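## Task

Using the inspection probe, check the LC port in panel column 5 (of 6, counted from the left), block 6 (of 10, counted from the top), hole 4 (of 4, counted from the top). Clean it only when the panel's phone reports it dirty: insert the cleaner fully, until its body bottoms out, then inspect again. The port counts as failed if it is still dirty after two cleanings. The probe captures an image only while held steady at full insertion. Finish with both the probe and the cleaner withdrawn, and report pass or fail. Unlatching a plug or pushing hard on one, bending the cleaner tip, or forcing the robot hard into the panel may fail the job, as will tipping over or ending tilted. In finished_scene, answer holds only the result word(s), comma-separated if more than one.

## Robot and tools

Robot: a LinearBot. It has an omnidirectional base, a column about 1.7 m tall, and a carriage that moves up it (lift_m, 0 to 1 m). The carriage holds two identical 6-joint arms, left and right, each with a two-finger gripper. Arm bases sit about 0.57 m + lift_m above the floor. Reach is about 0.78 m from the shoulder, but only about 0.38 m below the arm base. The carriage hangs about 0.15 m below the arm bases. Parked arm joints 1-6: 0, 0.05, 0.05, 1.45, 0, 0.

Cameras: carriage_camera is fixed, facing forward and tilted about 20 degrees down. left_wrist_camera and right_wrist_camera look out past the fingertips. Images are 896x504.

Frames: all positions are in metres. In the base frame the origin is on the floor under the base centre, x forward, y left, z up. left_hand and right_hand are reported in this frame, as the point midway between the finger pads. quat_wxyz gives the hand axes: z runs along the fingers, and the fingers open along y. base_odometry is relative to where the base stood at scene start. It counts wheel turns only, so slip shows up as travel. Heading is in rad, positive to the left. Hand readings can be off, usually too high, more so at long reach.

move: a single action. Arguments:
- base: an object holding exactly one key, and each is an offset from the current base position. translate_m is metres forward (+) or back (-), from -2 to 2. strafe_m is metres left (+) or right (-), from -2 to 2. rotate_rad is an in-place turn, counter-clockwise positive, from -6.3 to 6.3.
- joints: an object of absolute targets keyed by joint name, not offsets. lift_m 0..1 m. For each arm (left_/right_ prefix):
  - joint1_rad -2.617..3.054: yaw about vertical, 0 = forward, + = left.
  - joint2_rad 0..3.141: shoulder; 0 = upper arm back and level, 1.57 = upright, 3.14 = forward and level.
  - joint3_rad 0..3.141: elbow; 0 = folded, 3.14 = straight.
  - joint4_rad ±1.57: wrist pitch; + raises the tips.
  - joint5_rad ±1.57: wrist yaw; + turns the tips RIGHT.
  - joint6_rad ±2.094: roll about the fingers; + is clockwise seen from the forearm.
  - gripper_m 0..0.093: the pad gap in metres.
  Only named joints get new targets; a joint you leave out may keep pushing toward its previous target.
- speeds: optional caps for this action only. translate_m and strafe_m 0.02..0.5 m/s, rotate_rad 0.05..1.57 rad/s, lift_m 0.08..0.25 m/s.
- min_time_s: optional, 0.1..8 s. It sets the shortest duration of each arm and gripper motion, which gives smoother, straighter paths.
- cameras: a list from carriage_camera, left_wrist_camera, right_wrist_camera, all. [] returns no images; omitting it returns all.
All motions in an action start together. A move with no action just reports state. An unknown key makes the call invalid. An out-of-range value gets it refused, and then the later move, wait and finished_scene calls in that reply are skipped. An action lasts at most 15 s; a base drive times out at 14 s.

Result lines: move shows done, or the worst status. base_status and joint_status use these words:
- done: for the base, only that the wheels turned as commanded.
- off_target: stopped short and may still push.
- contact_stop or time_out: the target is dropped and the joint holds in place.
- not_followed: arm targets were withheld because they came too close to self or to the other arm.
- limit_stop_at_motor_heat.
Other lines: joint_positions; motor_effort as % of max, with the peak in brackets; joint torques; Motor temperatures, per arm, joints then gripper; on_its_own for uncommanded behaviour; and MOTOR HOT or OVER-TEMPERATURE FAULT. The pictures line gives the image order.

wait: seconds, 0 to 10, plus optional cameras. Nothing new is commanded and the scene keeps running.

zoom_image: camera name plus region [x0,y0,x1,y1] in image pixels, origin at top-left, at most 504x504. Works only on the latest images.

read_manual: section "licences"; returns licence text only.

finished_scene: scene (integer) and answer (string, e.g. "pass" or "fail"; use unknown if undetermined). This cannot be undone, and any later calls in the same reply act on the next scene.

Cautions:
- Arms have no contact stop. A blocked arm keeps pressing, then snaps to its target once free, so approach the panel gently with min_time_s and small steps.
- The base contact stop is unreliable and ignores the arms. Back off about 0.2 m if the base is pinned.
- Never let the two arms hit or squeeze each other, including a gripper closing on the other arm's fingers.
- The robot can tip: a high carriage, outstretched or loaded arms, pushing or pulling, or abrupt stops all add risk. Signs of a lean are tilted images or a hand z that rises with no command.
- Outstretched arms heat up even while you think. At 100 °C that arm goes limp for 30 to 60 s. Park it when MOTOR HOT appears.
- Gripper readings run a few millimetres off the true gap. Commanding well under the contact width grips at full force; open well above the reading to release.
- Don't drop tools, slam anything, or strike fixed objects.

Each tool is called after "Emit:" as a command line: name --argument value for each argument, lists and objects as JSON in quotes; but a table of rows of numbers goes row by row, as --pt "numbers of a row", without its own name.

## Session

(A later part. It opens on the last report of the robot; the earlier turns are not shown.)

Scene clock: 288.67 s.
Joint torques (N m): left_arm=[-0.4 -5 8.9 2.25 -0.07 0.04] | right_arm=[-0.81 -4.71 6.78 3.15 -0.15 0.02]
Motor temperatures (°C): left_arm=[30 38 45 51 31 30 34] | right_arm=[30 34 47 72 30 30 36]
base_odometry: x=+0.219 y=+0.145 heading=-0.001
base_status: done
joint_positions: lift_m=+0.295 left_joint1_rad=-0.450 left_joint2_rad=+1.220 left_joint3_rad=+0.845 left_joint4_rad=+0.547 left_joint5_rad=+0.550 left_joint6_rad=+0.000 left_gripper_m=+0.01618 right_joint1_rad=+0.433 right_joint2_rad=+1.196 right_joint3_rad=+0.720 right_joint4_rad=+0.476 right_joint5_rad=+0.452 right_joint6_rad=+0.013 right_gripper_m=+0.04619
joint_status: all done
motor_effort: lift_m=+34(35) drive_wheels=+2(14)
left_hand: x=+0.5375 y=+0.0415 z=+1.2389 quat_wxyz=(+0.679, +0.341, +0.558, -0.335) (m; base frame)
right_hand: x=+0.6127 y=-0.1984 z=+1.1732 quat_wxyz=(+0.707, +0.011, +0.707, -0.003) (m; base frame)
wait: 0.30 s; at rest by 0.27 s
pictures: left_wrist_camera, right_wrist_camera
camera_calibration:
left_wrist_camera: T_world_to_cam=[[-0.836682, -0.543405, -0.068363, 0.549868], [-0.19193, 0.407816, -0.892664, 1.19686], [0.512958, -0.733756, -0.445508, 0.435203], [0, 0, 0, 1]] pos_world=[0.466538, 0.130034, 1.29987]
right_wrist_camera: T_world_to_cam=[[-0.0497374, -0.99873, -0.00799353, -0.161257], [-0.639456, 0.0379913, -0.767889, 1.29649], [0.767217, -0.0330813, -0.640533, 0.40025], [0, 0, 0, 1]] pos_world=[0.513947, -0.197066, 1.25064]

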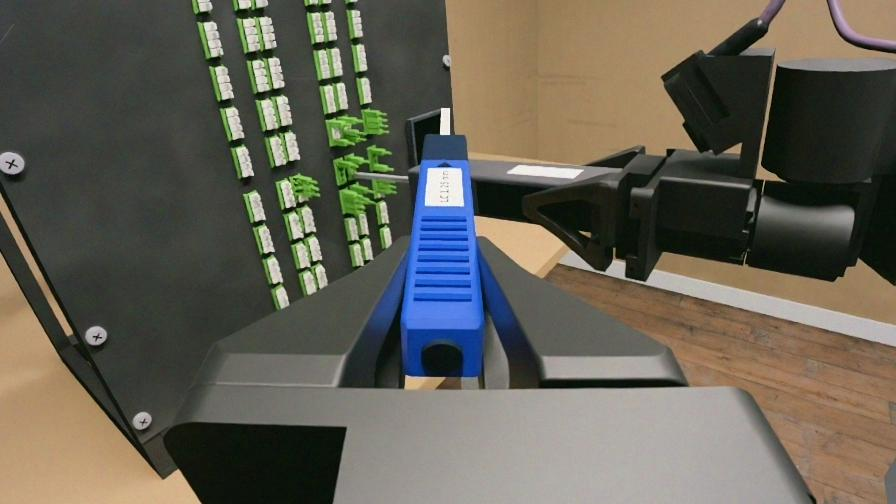

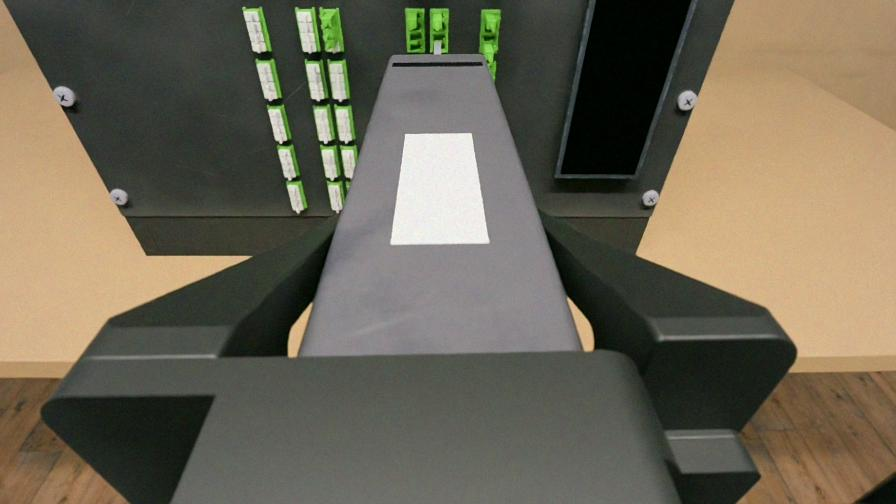

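Emit:
move --joints '{"lift_m": 0.2942}' --cameras '[]'

Emit:
wait --seconds 0.3 --cameras '["right_wrist_camera", "left_wrist_camera"]'

Emit:
zoom_image --camera "right_wrist_camera" --region '[425, 20, 455, 56]'

Emit:
zoom_image --camera "left_wrist_camera" --region '[325, 155, 375, 205]'

Scene clock: 292.87 s.
Joint torques (N m): left_arm=[-0.39 -5.08 8.83 2.25 -0.07 0.04] | right_arm=[-0.94 -4.67 6.75 3.16 -0.15 -0.01]
Motor temperatures (°C): left_arm=[30 38 45 51 31 30 34] | right_arm=[30 33 47 72 30 30 36]
move: done
base_odometry: x=+0.219 y=+0.145 heading=-0.001
base_status: not commanded
joint_positions: lift_m=+0.294 left_joint1_rad=-0.450 left_joint2_rad=+1.220 left_joint3_rad=+0.845 left_joint4_rad=+0.547 left_joint5_rad=+0.550 left_joint6_rad=+0.000 left_gripper_m=+0.01618 right_joint1_rad=+0.433 right_joint2_rad=+1.196 right_joint3_rad=+0.720 right_joint4_rad=+0.476 right_joint5_rad=+0.452 right_joint6_rad=+0.013 right_gripper_m=+0.04619
joint_status: all done
motor_effort: lift_m=+34(35) drive_wheels=+2(2)
left_hand: x=+0.5375 y=+0.0415 z=+1.2384 quat_wxyz=(+0.679, +0.341, +0.558, -0.335) (m; base frame)
right_hand: x=+0.6127 y=-0.1984 z=+1.1728 quat_wxyz=(+0.707, +0.011, +0.707, -0.003) (m; base frame)
pictures: none
No camera images: "cameras" was empty.

Scene clock: 293.17 s.
Joint torques (N m): left_arm=[-0.39 -5.04 8.91 2.26 -0.06 0.05] | right_arm=[-0.96 -4.78 6.8 3.14 -0.12 0.01]
Motor temperatures (°C): left_arm=[30 38 45 51 31 30 34] | right_arm=[30 33 47 72 30 30 36]
base_odometry: x=+0.219 y=+0.145 heading=-0.001
base_status: not commanded
joint_positions: lift_m=+0.294 left_joint1_rad=-0.450 left_joint2_rad=+1.220 left_joint3_rad=+0.845 left_joint4_rad=+0.547 left_joint5_rad=+0.550 left_joint6_rad=+0.000 left_gripper_m=+0.01618 right_joint1_rad=+0.433 right_joint2_rad=+1.196 right_joint3_rad=+0.720 right_joint4_rad=+0.476 right_joint5_rad=+0.452 right_joint6_rad=+0.013 right_gripper_m=+0.04619
joint_status: all done
motor_effort: lift_m=+35(35) drive_wheels=+2(2)
left_hand: x=+0.5375 y=+0.0415 z=+1.2384 quat_wxyz=(+0.679, +0.341, +0.558, -0.335) (m; base frame)
right_hand: x=+0.6127 y=-0.1984 z=+1.1728 quat_wxyz=(+0.707, +0.011, +0.707, -0.003) (m; base frame)
wait: 0.30 s; at rest by 0.27 s
pictures: left_wrist_camera, right_wrist_camera
camera_calibration:
left_wrist_camera: T_world_to_cam=[[-0.836682, -0.543405, -0.068363, 0.549834], [-0.19193, 0.407816, -0.892664, 1.19641], [0.512958, -0.733756, -0.445508, 0.43498], [0, 0, 0, 1]] pos_world=[0.466538, 0.130034, 1.29937]
right_wrist_camera: T_world_to_cam=[[-0.0497824, -0.998726, -0.00822912, -0.161042], [-0.639174, 0.0381891, -0.768113, 1.29636], [0.767449, -0.0329787, -0.640261, 0.399552], [0, 0, 0, 1]] pos_world=[0.513947, -0.197167, 1.25024]

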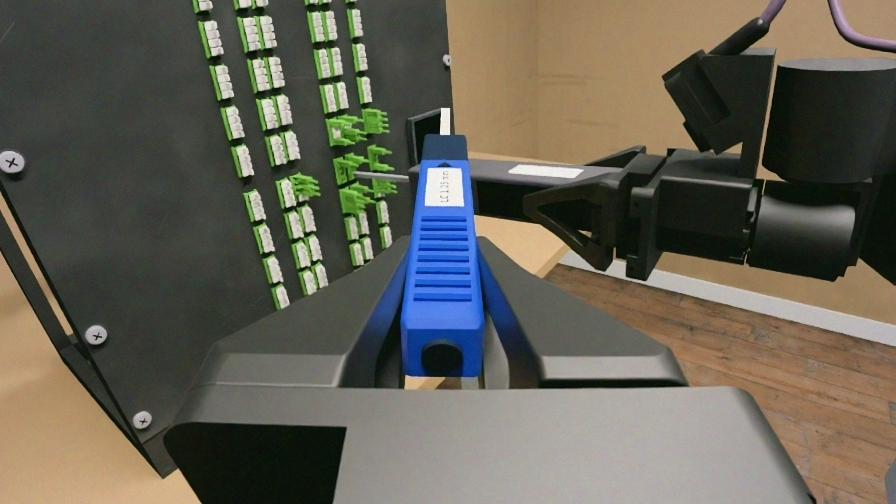

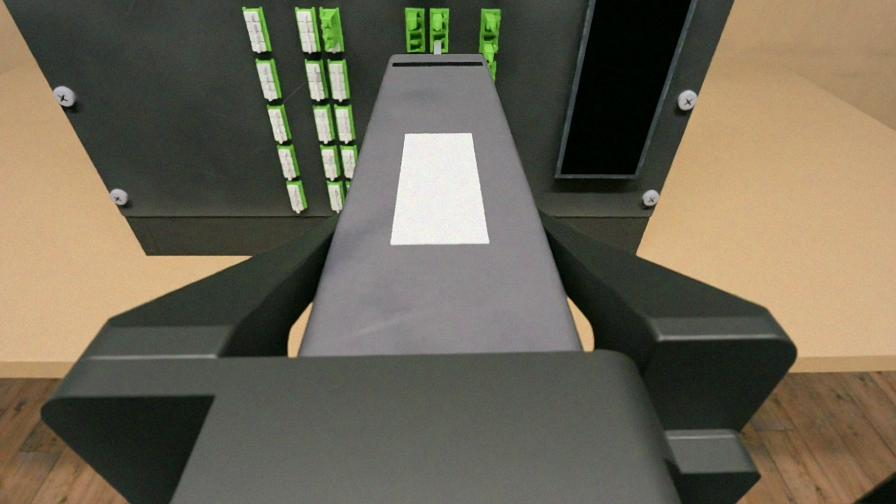

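Scaled by 14.000 from the camera's 896x504 image, which has a finer 1280x720 frame.

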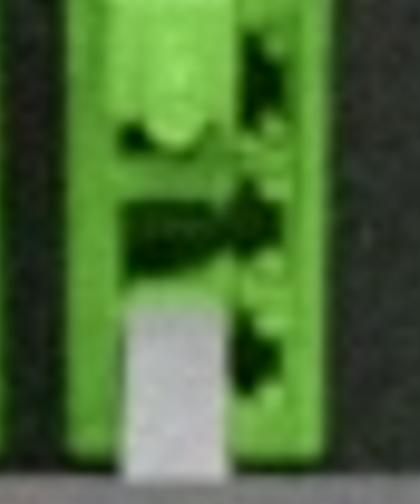

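Scaled by 10.080 from the camera's 896x504 image, which has a finer 1280x720 frame.

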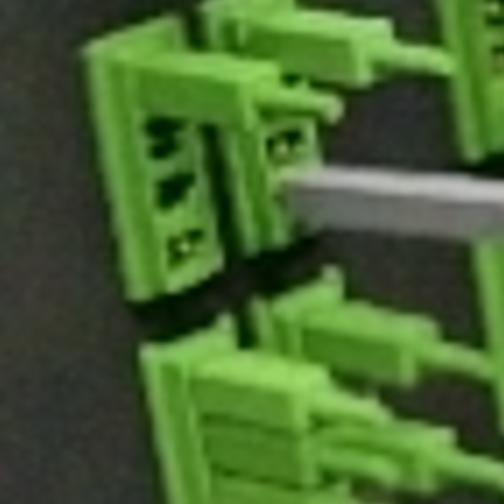

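Emit:
move --joints '{"lift_m": 0.2937}' --cameras '[]'

Emit:
wait --seconds 0.3 --cameras '["right_wrist_camera", "left_wrist_camera"]'

Emit:
zoom_image --camera "right_wrist_camera" --region '[425, 20, 455, 56]'

Emit:
zoom_image --camera "left_wrist_camera" --region '[325, 155, 375, 205]'

Scene clock: 297.77 s.
Joint torques (N m): left_arm=[-0.38 -4.97 8.85 2.24 -0.07 0.05] | right_arm=[-0.94 -4.74 6.76 3.13 -0.19 0]
Motor temperatures (°C): left_arm=[30 38 45 51 31 30 34] | right_arm=[30 33 47 72 30 30 36]
move: done
base_odometry: x=+0.219 y=+0.145 heading=-0.001
base_status: not commanded
joint_positions: lift_m=+0.294 left_joint1_rad=-0.450 left_joint2_rad=+1.220 left_joint3_rad=+0.845 left_joint4_rad=+0.547 left_joint5_rad=+0.550 left_joint6_rad=+0.000 left_gripper_m=+0.01618 right_joint1_rad=+0.433 right_joint2_rad=+1.196 right_joint3_rad=+0.720 right_joint4_rad=+0.477 right_joint5_rad=+0.452 right_joint6_rad=+0.013 right_gripper_m=+0.04619
joint_status: all done
motor_effort: lift_m=+34(35) drive_wheels=+2(2)
left_hand: x=+0.5375 y=+0.0415 z=+1.2379 quat_wxyz=(+0.679, +0.341, +0.558, -0.335) (m; base frame)
right_hand: x=+0.6127 y=-0.1984 z=+1.1725 quat_wxyz=(+0.707, +0.012, +0.707, -0.002) (m; base frame)
pictures: none
No camera images: "cameras" was empty.

Scene clock: 298.07 s.
Joint torques (N m): left_arm=[-0.39 -5.01 8.87 2.25 -0.06 0.04] | right_arm=[-0.92 -4.85 6.74 3.14 -0.12 0]
Motor temperatures (°C): left_arm=[30 38 45 51 31 30 34] | right_arm=[30 33 47 72 30 30 36]
base_odometry: x=+0.219 y=+0.145 heading=-0.001
base_status: not commanded
joint_positions: lift_m=+0.294 left_joint1_rad=-0.450 left_joint2_rad=+1.220 left_joint3_rad=+0.845 left_joint4_rad=+0.547 left_joint5_rad=+0.550 left_joint6_rad=+0.000 left_gripper_m=+0.01618 right_joint1_rad=+0.433 right_joint2_rad=+1.196 right_joint3_rad=+0.720 right_joint4_rad=+0.477 right_joint5_rad=+0.452 right_joint6_rad=+0.013 right_gripper_m=+0.04619
joint_status: all done
motor_effort: lift_m=+35(35) drive_wheels=+2(2)
left_hand: x=+0.5375 y=+0.0415 z=+1.2379 quat_wxyz=(+0.679, +0.341, +0.558, -0.335) (m; base frame)
right_hand: x=+0.6127 y=-0.1984 z=+1.1725 quat_wxyz=(+0.707, +0.012, +0.707, -0.002) (m; base frame)
wait: 0.30 s; at rest by 0.27 s
pictures: left_wrist_camera, right_wrist_camera
camera_calibration:
left_wrist_camera: T_world_to_cam=[[-0.836682, -0.543405, -0.068363, 0.5498], [-0.19193, 0.407816, -0.892664, 1.19597], [0.512958, -0.733756, -0.445508, 0.434757], [0, 0, 0, 1]] pos_world=[0.466538, 0.130034, 1.29887]
right_wrist_camera: T_world_to_cam=[[-0.0497433, -0.998725, -0.00854494, -0.160675], [-0.638631, 0.0383838, -0.768555, 1.2963], [0.767903, -0.0327734, -0.639727, 0.398513], [0, 0, 0, 1]] pos_world=[0.513846, -0.197167, 1.24984]

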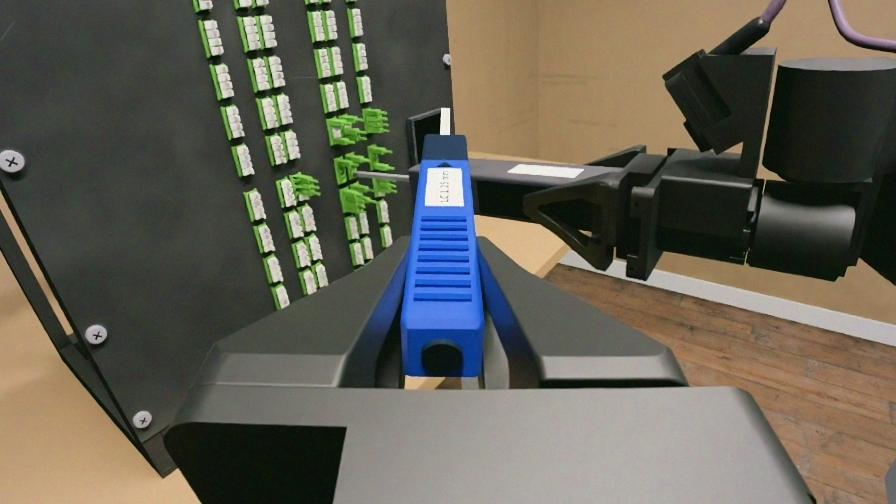

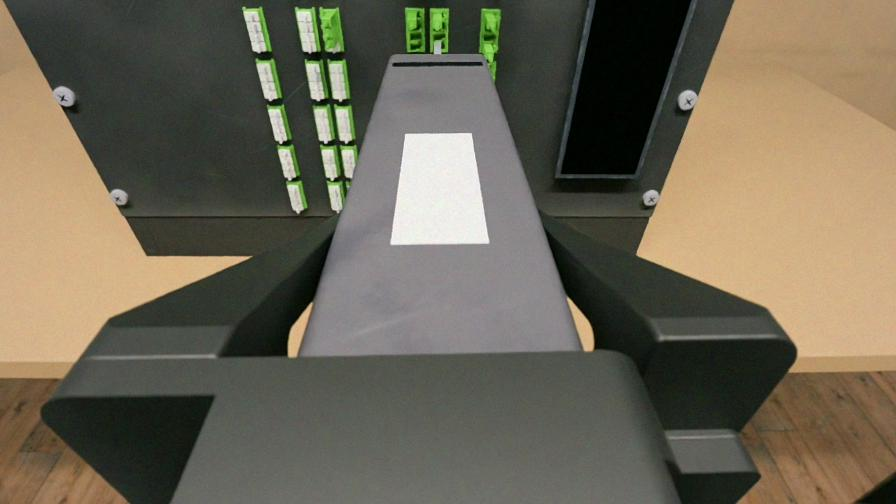

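Scaled by 14.000 from the camera's 896x504 image, which has a finer 1280x720 frame.

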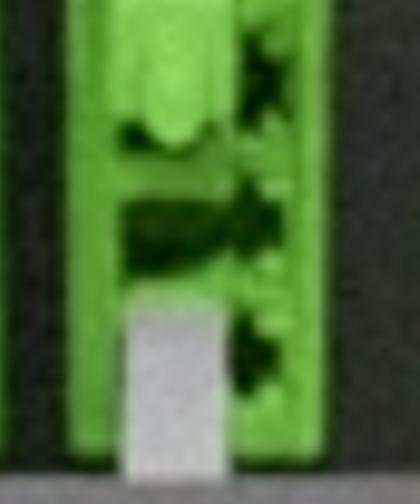

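Scaled by 10.080 from the camera's 896x504 image, which has a finer 1280x720 frame.

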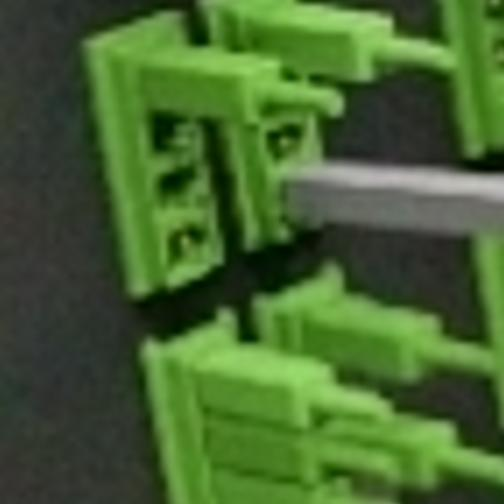

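Emit:
move --base '{"translate_m": 0.002}' --speeds '{"translate_m": 0.02}' --cameras '[]'

Emit:
wait --seconds 0.3 --cameras '["right_wrist_camera", "left_wrist_camera"]'

Emit:
zoom_image --camera "right_wrist_camera" --region '[425, 20, 455, 56]'

Emit:
zoom_image --camera "left_wrist_camera" --region '[325, 155, 375, 205]'

Scene clock: 301.63 s.
Joint torques (N m): left_arm=[-0.36 -5.01 8.92 2.24 -0.06 0.04] | right_arm=[-1.18 -3.88 6.82 3.26 -0.18 -0.01]
Motor temperatures (°C): left_arm=[30 38 45 51 31 30 34] | right_arm=[30 33 47 72 30 30 36]
move: done
base_odometry: x=+0.221 y=+0.145 heading=-0.001
base_status: done
joint_positions: lift_m=+0.294 left_joint1_rad=-0.450 left_joint2_rad=+1.220 left_joint3_rad=+0.845 left_joint4_rad=+0.547 left_joint5_rad=+0.550 left_joint6_rad=+0.000 left_gripper_m=+0.01618 right_joint1_rad=+0.435 right_joint2_rad=+1.187 right_joint3_rad=+0.720 right_joint4_rad=+0.468 right_joint5_rad=+0.455 right_joint6_rad=+0.013 right_gripper_m=+0.04619
joint_status: not commanded
motor_effort: lift_m=+34(35) drive_wheels=+4(12)
left_hand: x=+0.5375 y=+0.0415 z=+1.2379 quat_wxyz=(+0.679, +0.341, +0.558, -0.335) (m; base frame)
right_hand: x=+0.6110 y=-0.1986 z=+1.1736 quat_wxyz=(+0.707, +0.012, +0.707, -0.003) (m; base frame)
pictures: none
No camera images: "cameras" was empty.

Scene clock: 301.93 s.
Joint torques (N m): left_arm=[-0.4 -5 8.87 2.26 -0.07 0.05] | right_arm=[-1.22 -3.92 6.64 3.26 -0.17 0]
Motor temperatures (°C): left_arm=[30 38 45 51 31 30 34] | right_arm=[30 33 47 72 30 30 36]
base_odometry: x=+0.221 y=+0.145 heading=-0.001
base_status: done
joint_positions: lift_m=+0.294 left_joint1_rad=-0.450 left_joint2_rad=+1.220 left_joint3_rad=+0.845 left_joint4_rad=+0.547 left_joint5_rad=+0.550 left_joint6_rad=+0.000 left_gripper_m=+0.01618 right_joint1_rad=+0.435 right_joint2_rad=+1.187 right_joint3_rad=+0.720 right_joint4_rad=+0.468 right_joint5_rad=+0.455 right_joint6_rad=+0.013 right_gripper_m=+0.04619
joint_status: not commanded
motor_effort: lift_m=+34(35) drive_wheels=+4(12)
left_hand: x=+0.5375 y=+0.0415 z=+1.2379 quat_wxyz=(+0.679, +0.341, +0.558, -0.335) (m; base frame)
right_hand: x=+0.6110 y=-0.1986 z=+1.1736 quat_wxyz=(+0.707, +0.012, +0.707, -0.003) (m; base frame)
wait: 0.30 s; at rest by 0.27 s
pictures: left_wrist_camera, right_wrist_camera
camera_calibration:
left_wrist_camera: T_world_to_cam=[[-0.836682, -0.543405, -0.068363, 0.5498], [-0.19193, 0.407816, -0.892664, 1.19597], [0.512958, -0.733756, -0.445508, 0.434757], [0, 0, 0, 1]] pos_world=[0.466538, 0.130034, 1.29887]
right_wrist_camera: T_world_to_cam=[[-0.0501407, -0.998709, -0.00819706, -0.161078], [-0.639157, 0.0383937, -0.768118, 1.29586], [0.76744, -0.0332748, -0.640256, 0.401382], [0, 0, 0, 1]] pos_world=[0.512147, -0.197267, 1.25104]

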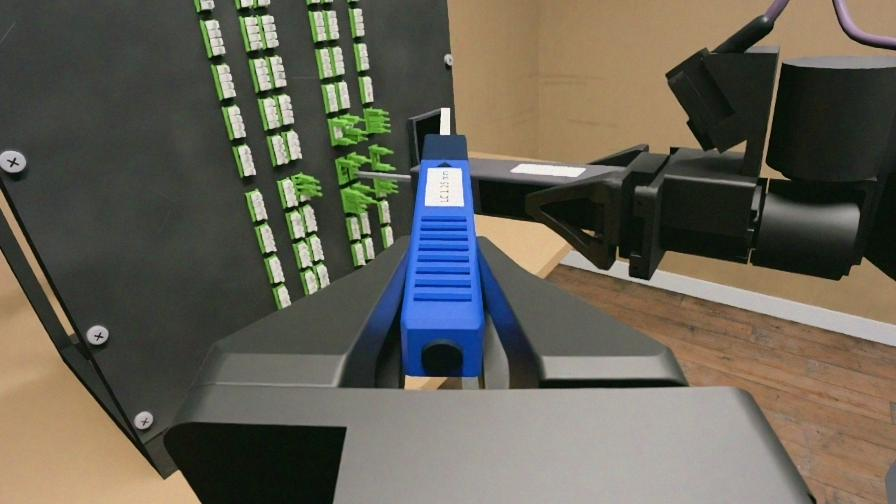

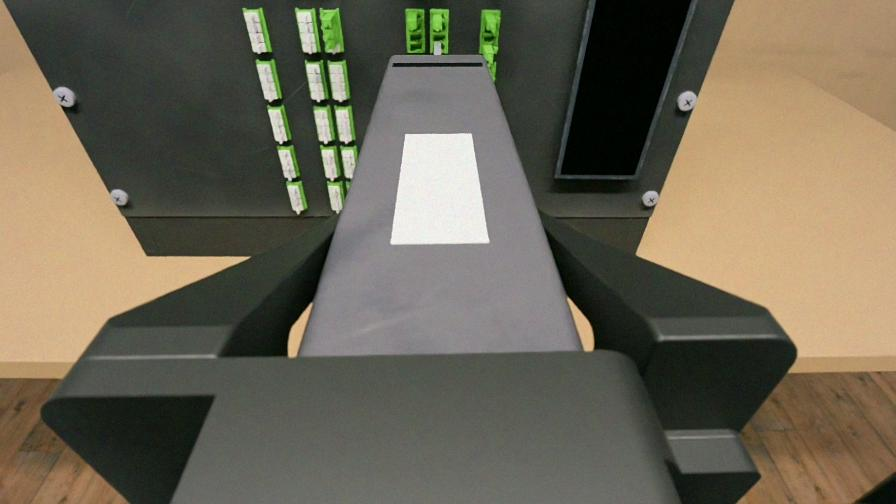

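Scaled by 14.000 from the camera's 896x504 image, which has a finer 1280x720 frame.

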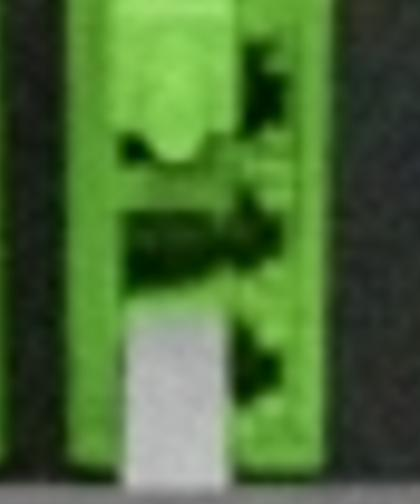

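Scaled by 10.080 from the camera's 896x504 image, which has a finer 1280x720 frame.

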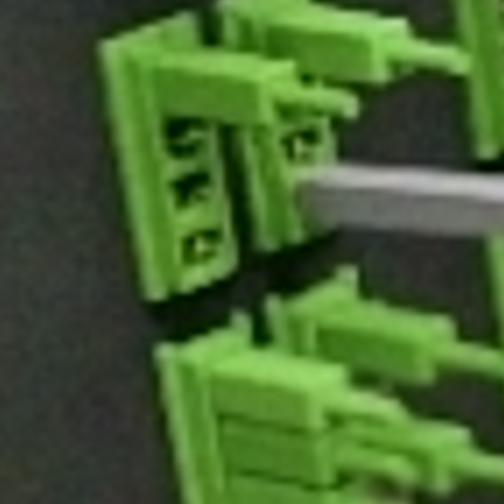

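Emit:
move --base '{"translate_m": -0.005}' --joints '{"lift_m": 0.2937}' --speeds '{"translate_m": 0.02}' --cameras '[]'

Emit:
wait --seconds 0.3 --cameras '["right_wrist_camera", "left_wrist_camera"]'

Emit:
zoom_image --camera "right_wrist_camera" --region '[420, 10, 460, 58]'

Emit:
zoom_image --camera "left_wrist_camera" --region '[325, 155, 375, 205]'

Scene clock: 349.97 s.
Joint torques (N m): left_arm=[-0.42 -5.03 8.84 2.25 -0.06 0.04] | right_arm=[-0.5 -4.51 6.76 3.2 -0.09 -0.01]
Motor temperatures (°C): left_arm=[30 38 46 52 30 30 34] | right_arm=[30 33 48 72 30 30 36]
move: done
base_odometry: x=+0.216 y=+0.145 heading=-0.001
base_status: done
joint_positions: lift_m=+0.294 left_joint1_rad=-0.450 left_joint2_rad=+1.220 left_joint3_rad=+0.845 left_joint4_rad=+0.547 left_joint5_rad=+0.550 left_joint6_rad=+0.000 left_gripper_m=+0.01618 right_joint1_rad=+0.429 right_joint2_rad=+1.193 right_joint3_rad=+0.720 right_joint4_rad=+0.475 right_joint5_rad=+0.448 right_joint6_rad=+0.013 right_gripper_m=+0.04619
joint_status: all done
motor_effort: lift_m=+35(35) drive_wheels=+1(8)
left_hand: x=+0.5375 y=+0.0415 z=+1.2379 quat_wxyz=(+0.679, +0.341, +0.558, -0.335) (m; base frame)
right_hand: x=+0.6127 y=-0.1993 z=+1.1731 quat_wxyz=(+0.708, +0.011, +0.706, -0.002) (m; base frame)
pictures: none
No camera images: "cameras" was empty.

Scene clock: 350.27 s.
Joint torques (N m): left_arm=[-0.4 -5.08 8.95 2.24 -0.07 0.05] | right_arm=[-0.58 -4.55 6.8 3.16 -0.11 0]
Motor temperatures (°C): left_arm=[30 38 46 52 30 30 34] | right_arm=[30 33 48 72 30 30 36]
base_odometry: x=+0.216 y=+0.145 heading=-0.001
base_status: done
joint_positions: lift_m=+0.294 left_joint1_rad=-0.450 left_joint2_rad=+1.220 left_joint3_rad=+0.845 left_joint4_rad=+0.547 left_joint5_rad=+0.550 left_joint6_rad=+0.000 left_gripper_m=+0.01618 right_joint1_rad=+0.429 right_joint2_rad=+1.193 right_joint3_rad=+0.720 right_joint4_rad=+0.476 right_joint5_rad=+0.448 right_joint6_rad=+0.013 right_gripper_m=+0.04619
joint_status: all done
motor_effort: lift_m=+34(35) drive_wheels=+1(8)
left_hand: x=+0.5375 y=+0.0415 z=+1.2379 quat_wxyz=(+0.679, +0.341, +0.558, -0.335) (m; base frame)
right_hand: x=+0.6127 y=-0.1993 z=+1.1733 quat_wxyz=(+0.708, +0.012, +0.706, -0.002) (m; base frame)
wait: 0.30 s; at rest by 0.27 s
pictures: left_wrist_camera, right_wrist_camera
camera_calibration:
left_wrist_camera: T_world_to_cam=[[-0.836682, -0.543405, -0.068363, 0.5498], [-0.19193, 0.407816, -0.892664, 1.19597], [0.512958, -0.733756, -0.445508, 0.434757], [0, 0, 0, 1]] pos_world=[0.466538, 0.130034, 1.29887]
right_wrist_camera: T_world_to_cam=[[-0.0489521, -0.998758, -0.00924061, -0.161218], [-0.637568, 0.038368, -0.769438, 1.29729], [0.768837, -0.0317741, -0.638655, 0.39732], [0, 0, 0, 1]] pos_world=[0.513744, -0.198167, 1.25044]

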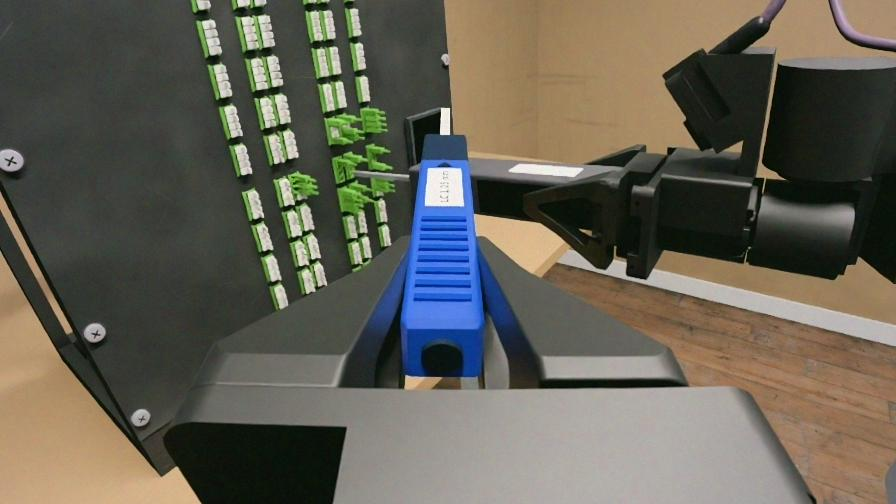

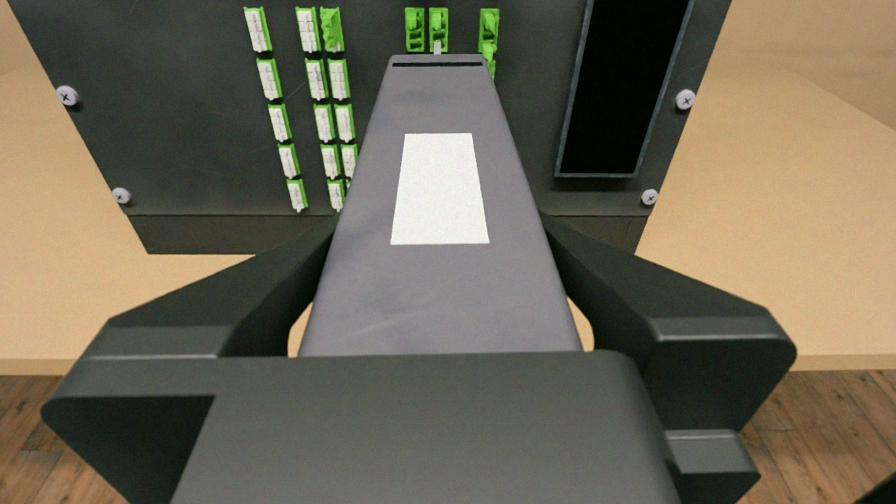

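Scaled by 10.500 from the camera's 896x504 image, which has a finer 1280x720 frame.

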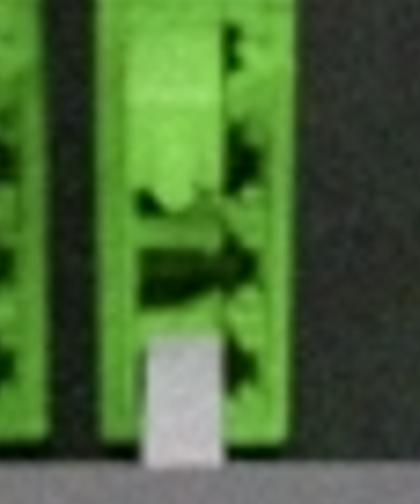

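Scaled by 10.080 from the camera's 896x504 image, which has a finer 1280x720 frame.

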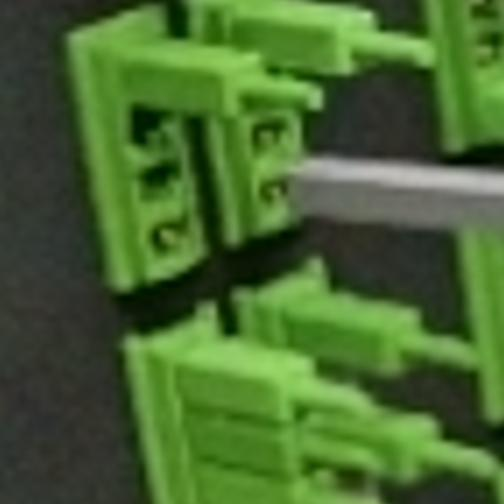

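Emit:
move --joints '{"lift_m": 0.2925}' --cameras '[]'

Emit:
wait --seconds 0.3 --cameras '["right_wrist_camera", "left_wrist_camera"]'

Emit:
zoom_image --camera "right_wrist_camera" --region '[420, 10, 460, 58]'

Emit:
zoom_image --camera "left_wrist_camera" --region '[325, 155, 375, 205]'

Scene clock: 356.13 s.
Joint torques (N m): left_arm=[-0.38 -4.94 8.87 2.24 -0.06 0.05] | right_arm=[-0.53 -4.7 6.67 3.16 -0.1 0]
Motor temperatures (°C): left_arm=[30 38 46 52 30 30 34] | right_arm=[30 33 48 73 30 30 36]
move: done
base_odometry: x=+0.216 y=+0.145 heading=-0.001
base_status: not commanded
joint_positions: lift_m=+0.293 left_joint1_rad=-0.450 left_joint2_rad=+1.220 left_joint3_rad=+0.845 left_joint4_rad=+0.547 left_joint5_rad=+0.550 left_joint6_rad=+0.000 left_gripper_m=+0.01618 right_joint1_rad=+0.429 right_joint2_rad=+1.194 right_joint3_rad=+0.720 right_joint4_rad=+0.477 right_joint5_rad=+0.447 right_joint6_rad=+0.013 right_gripper_m=+0.04619
joint_status: all done
motor_effort: lift_m=+35(37) drive_wheels=+1(1)
left_hand: x=+0.5375 y=+0.0415 z=+1.2367 quat_wxyz=(+0.679, +0.341, +0.557, -0.335) (m; base frame)
right_hand: x=+0.6129 y=-0.1991 z=+1.1719 quat_wxyz=(+0.708, +0.011, +0.706, -0.002) (m; base frame)
pictures: none
No camera images: "cameras" was empty.

Scene clock: 356.43 s.
Joint torques (N m): left_arm=[-0.39 -4.97 8.91 2.27 -0.06 0.05] | right_arm=[-0.42 -4.64 6.67 3.19 -0.1 0]
Motor temperatures (°C): left_arm=[30 38 46 52 30 30 34] | right_arm=[30 33 48 73 30 30 36]
base_odometry: x=+0.216 y=+0.145 heading=-0.001
base_status: not commanded
joint_positions: lift_m=+0.293 left_joint1_rad=-0.450 left_joint2_rad=+1.220 left_joint3_rad=+0.845 left_joint4_rad=+0.547 left_joint5_rad=+0.550 left_joint6_rad=+0.000 left_gripper_m=+0.01618 right_joint1_rad=+0.429 right_joint2_rad=+1.194 right_joint3_rad=+0.720 right_joint4_rad=+0.477 right_joint5_rad=+0.447 right_joint6_rad=+0.013 right_gripper_m=+0.04619
joint_status: all done
motor_effort: lift_m=+35(37) drive_wheels=+1(1)
left_hand: x=+0.5375 y=+0.0415 z=+1.2367 quat_wxyz=(+0.679, +0.341, +0.557, -0.335) (m; base frame)
right_hand: x=+0.6129 y=-0.1991 z=+1.1719 quat_wxyz=(+0.708, +0.011, +0.706, -0.002) (m; base frame)
wait: 0.30 s; at rest by 0.27 s
pictures: left_wrist_camera, right_wrist_camera
camera_calibration:
left_wrist_camera: T_world_to_cam=[[-0.836693, -0.543364, -0.0685548, 0.550021], [-0.191603, 0.407679, -0.892797, 1.19489], [0.513062, -0.733862, -0.445212, 0.433877], [0, 0, 0, 1]] pos_world=[0.466537, 0.130135, 1.29767]
right_wrist_camera: T_world_to_cam=[[-0.0482351, -0.998793, -0.00930322, -0.161418], [-0.637603, 0.0379588, -0.76943, 1.29626], [0.768854, -0.0311818, -0.638664, 0.396396], [0, 0, 0, 1]] pos_world=[0.513944, -0.198067, 1.24904]

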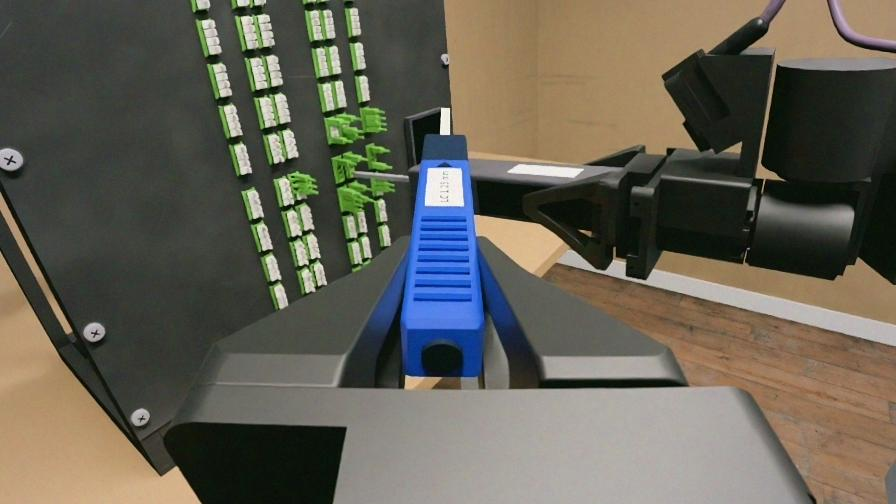

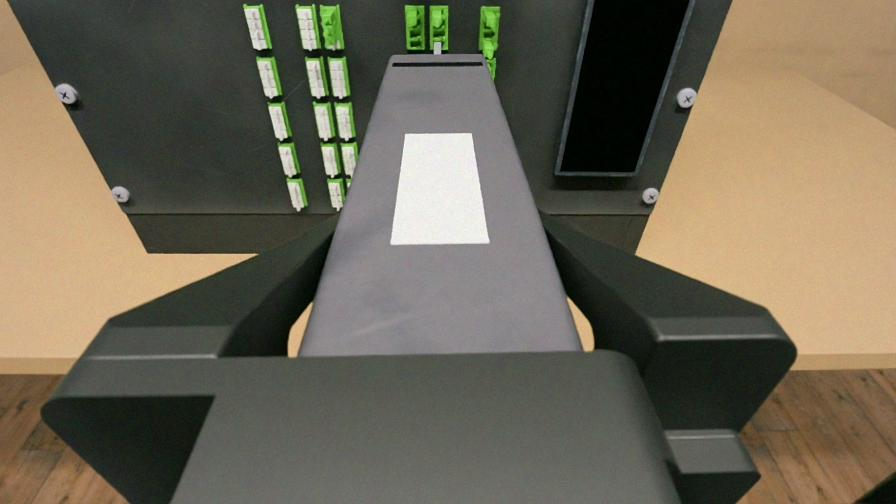

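Scaled by 10.500 from the camera's 896x504 image, which has a finer 1280x720 frame.

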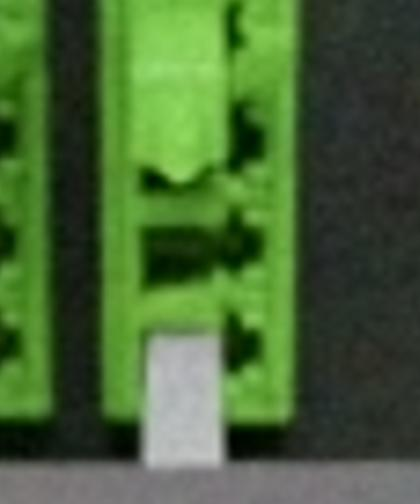

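Scaled by 10.080 from the camera's 896x504 image, which has a finer 1280x720 frame.

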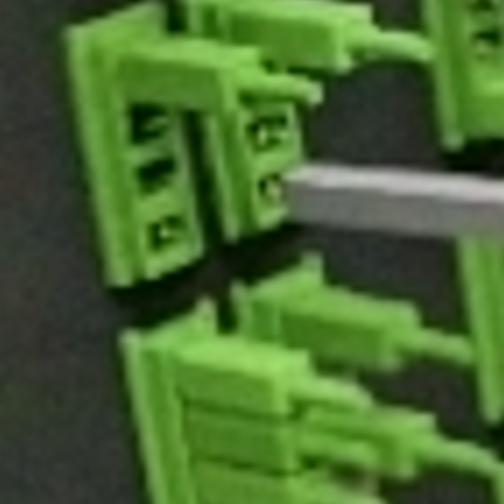

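Emit:
move --base '{"translate_m": 0.003}' --joints '{"lift_m": 0.2922}' --speeds '{"translate_m": 0.02}' --cameras '[]'

Emit:
wait --seconds 0.3 --cameras '["right_wrist_camera", "left_wrist_camera"]'

Emit:
zoom_image --camera "right_wrist_camera" --region '[420, 10, 460, 58]'

Emit:
zoom_image --camera "left_wrist_camera" --region '[325, 155, 375, 205]'

Scene clock: 361.97 s.
Joint torques (N m): left_arm=[-0.44 -5.12 8.91 2.25 -0.07 0.04] | right_arm=[-0.54 -4.75 6.82 3.15 -0.08 0.01]
Motor temperatures (°C): left_arm=[30 38 46 52 30 30 34] | right_arm=[30 33 48 74 30 30 36]
move: done
base_odometry: x=+0.219 y=+0.145 heading=+0.000
base_status: done
joint_positions: lift_m=+0.292 left_joint1_rad=-0.450 left_joint2_rad=+1.220 left_joint3_rad=+0.845 left_joint4_rad=+0.547 left_joint5_rad=+0.550 left_joint6_rad=+0.000 left_gripper_m=+0.01618 right_joint1_rad=+0.429 right_joint2_rad=+1.194 right_joint3_rad=+0.720 right_joint4_rad=+0.477 right_joint5_rad=+0.445 right_joint6_rad=+0.013 right_gripper_m=+0.04619
joint_status: all done
motor_effort: lift_m=+34(36) drive_wheels=+1(10)
left_hand: x=+0.5376 y=+0.0416 z=+1.2365 quat_wxyz=(+0.679, +0.341, +0.557, -0.335) (m; base frame)
right_hand: x=+0.6129 y=-0.1988 z=+1.1717 quat_wxyz=(+0.708, +0.011, +0.706, -0.001) (m; base frame)
pictures: none
No camera images: "cameras" was empty.

Scene clock: 362.27 s.
Joint torques (N m): left_arm=[-0.39 -4.96 8.88 2.25 -0.07 0.05] | right_arm=[-0.69 -4.57 6.69 3.15 -0.08 0.01]
Motor temperatures (°C): left_arm=[30 38 46 52 30 30 34] | right_arm=[30 33 48 74 30 30 36]
base_odometry: x=+0.219 y=+0.145 heading=+0.000
base_status: done
joint_positions: lift_m=+0.292 left_joint1_rad=-0.450 left_joint2_rad=+1.220 left_joint3_rad=+0.845 left_joint4_rad=+0.547 left_joint5_rad=+0.550 left_joint6_rad=+0.000 left_gripper_m=+0.01618 right_joint1_rad=+0.429 right_joint2_rad=+1.194 right_joint3_rad=+0.720 right_joint4_rad=+0.477 right_joint5_rad=+0.445 right_joint6_rad=+0.013 right_gripper_m=+0.04619
joint_status: all done
motor_effort: lift_m=+35(36) drive_wheels=+1(10)
left_hand: x=+0.5376 y=+0.0416 z=+1.2365 quat_wxyz=(+0.679, +0.341, +0.557, -0.335) (m; base frame)
right_hand: x=+0.6129 y=-0.1988 z=+1.1717 quat_wxyz=(+0.708, +0.011, +0.706, -0.001) (m; base frame)
wait: 0.30 s; at rest by 0.27 s
pictures: left_wrist_camera, right_wrist_camera
camera_calibration:
left_wrist_camera: T_world_to_cam=[[-0.836482, -0.543684, -0.0685917, 0.550051], [-0.19173, 0.407621, -0.892796, 1.19474], [0.513358, -0.733657, -0.445209, 0.43369], [0, 0, 0, 1]] pos_world=[0.466538, 0.130232, 1.29747]
right_wrist_camera: T_world_to_cam=[[-0.0462975, -0.998883, -0.00945825, -0.162044], [-0.637418, 0.0368314, -0.769638, 1.29598], [0.769126, -0.0296035, -0.638411, 0.396208], [0, 0, 0, 1]] pos_world=[0.513843, -0.197866, 1.24885]

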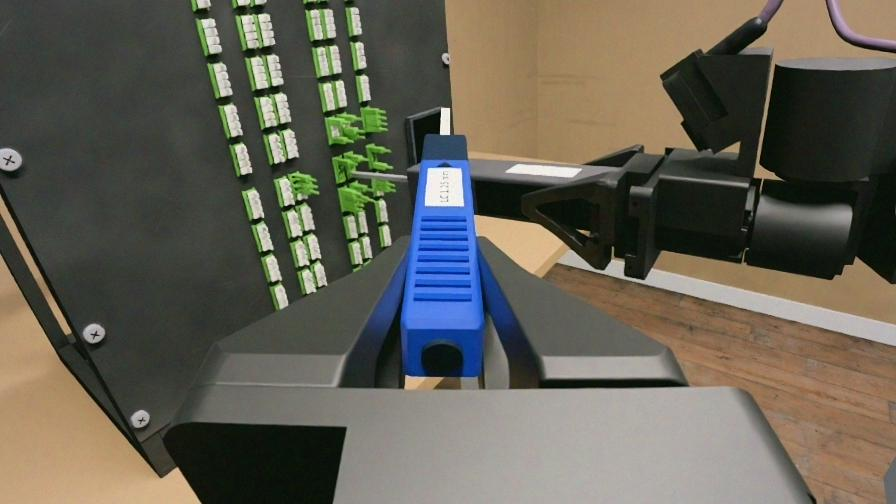

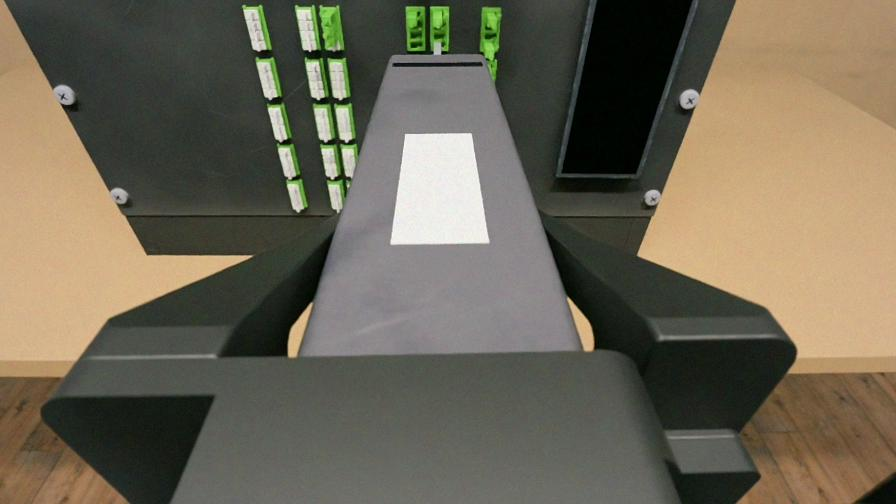

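Scaled by 10.500 from the camera's 896x504 image, which has a finer 1280x720 frame.

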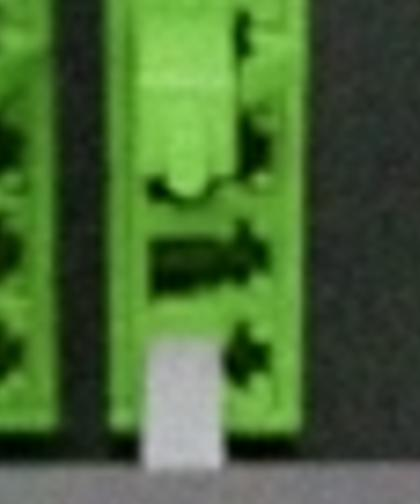

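Scaled by 10.080 from the camera's 896x504 image, which has a finer 1280x720 frame.

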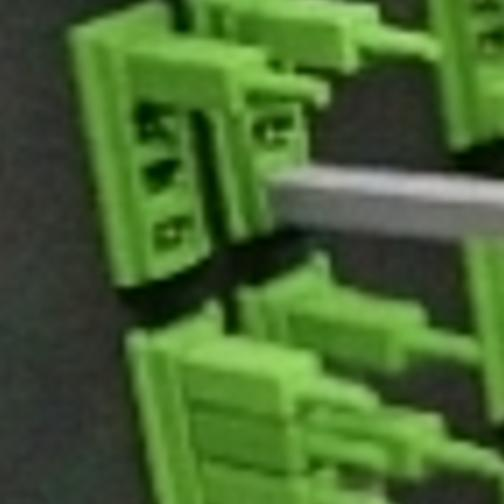

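Emit:
move --joints '{"right_joint1_rad": 0.422, "lift_m": 0.2920}' --cameras '[]'

Emit:
wait --seconds 0.3 --cameras '["right_wrist_camera"]'

Emit:
zoom_image --camera "right_wrist_camera" --region '[420, 10, 460, 58]'

Scene clock: 366.33 s.
Joint torques (N m): left_arm=[-0.42 -5.03 8.85 2.24 -0.07 0.04] | right_arm=[-0.69 -4.63 6.65 3.16 -0.07 0]
Motor temperatures (°C): left_arm=[30 38 46 52 30 30 34] | right_arm=[30 33 48 74 30 30 36]
move: done
base_odometry: x=+0.219 y=+0.145 heading=+0.000
base_status: not commanded
joint_positions: lift_m=+0.292 left_joint1_rad=-0.450 left_joint2_rad=+1.220 left_joint3_rad=+0.845 left_joint4_rad=+0.547 left_joint5_rad=+0.550 left_joint6_rad=+0.000 left_gripper_m=+0.01618 right_joint1_rad=+0.429 right_joint2_rad=+1.194 right_joint3_rad=+0.720 right_joint4_rad=+0.477 right_joint5_rad=+0.445 right_joint6_rad=+0.013 right_gripper_m=+0.04619
joint_status: all done
motor_effort: lift_m=+34(35) drive_wheels=+1(1)
left_hand: x=+0.5376 y=+0.0416 z=+1.2363 quat_wxyz=(+0.679, +0.341, +0.557, -0.335) (m; base frame)
right_hand: x=+0.6129 y=-0.1988 z=+1.1715 quat_wxyz=(+0.708, +0.011, +0.706, -0.001) (m; base frame)
pictures: none
No camera images: "cameras" was empty.

Scene clock: 366.63 s.
Joint torques (N m): left_arm=[-0.43 -5.04 8.91 2.24 -0.07 0.05] | right_arm=[-0.51 -4.68 6.76 3.14 -0.05 0]
Motor temperatures (°C): left_arm=[30 38 46 52 30 30 34] | right_arm=[30 33 48 74 30 30 36]
base_odometry: x=+0.219 y=+0.145 heading=+0.000
base_status: not commanded
joint_positions: lift_m=+0.292 left_joint1_rad=-0.450 left_joint2_rad=+1.220 left_joint3_rad=+0.845 left_joint4_rad=+0.547 left_joint5_rad=+0.550 left_joint6_rad=+0.000 left_gripper_m=+0.01618 right_joint1_rad=+0.429 right_joint2_rad=+1.194 right_joint3_rad=+0.720 right_joint4_rad=+0.477 right_joint5_rad=+0.445 right_joint6_rad=+0.013 right_gripper_m=+0.04619
joint_status: all done
motor_effort: lift_m=+34(35) drive_wheels=+1(1)
left_hand: x=+0.5376 y=+0.0416 z=+1.2363 quat_wxyz=(+0.679, +0.341, +0.557, -0.335) (m; base frame)
right_hand: x=+0.6129 y=-0.1988 z=+1.1715 quat_wxyz=(+0.708, +0.011, +0.706, -0.001) (m; base frame)
wait: 0.30 s; at rest by 0.27 s
pictures: right_wrist_camera
camera_calibration:
right_wrist_camera: T_world_to_cam=[[-0.0462975, -0.998883, -0.00945825, -0.162046], [-0.637418, 0.0368314, -0.769638, 1.29582], [0.769126, -0.0296035, -0.638411, 0.396081], [0, 0, 0, 1]] pos_world=[0.513843, -0.197866, 1.24865]

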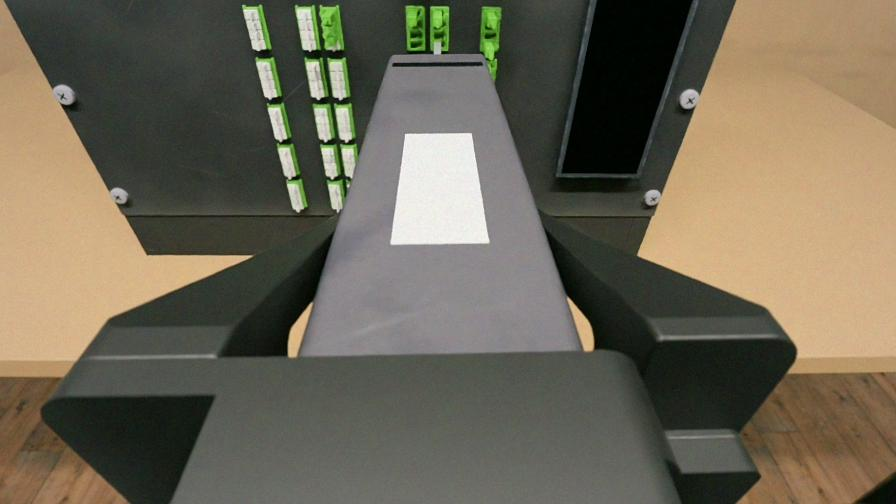

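Scaled by 10.500 from the camera's 896x504 image, which has a finer 1280x720 frame.

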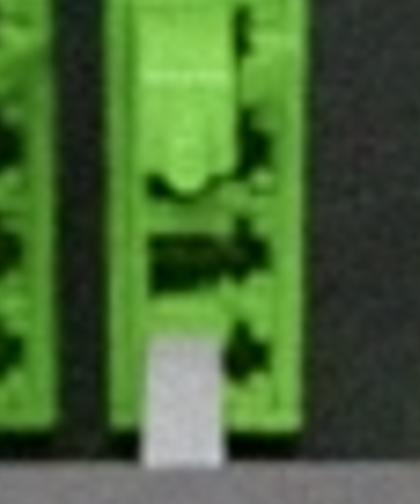

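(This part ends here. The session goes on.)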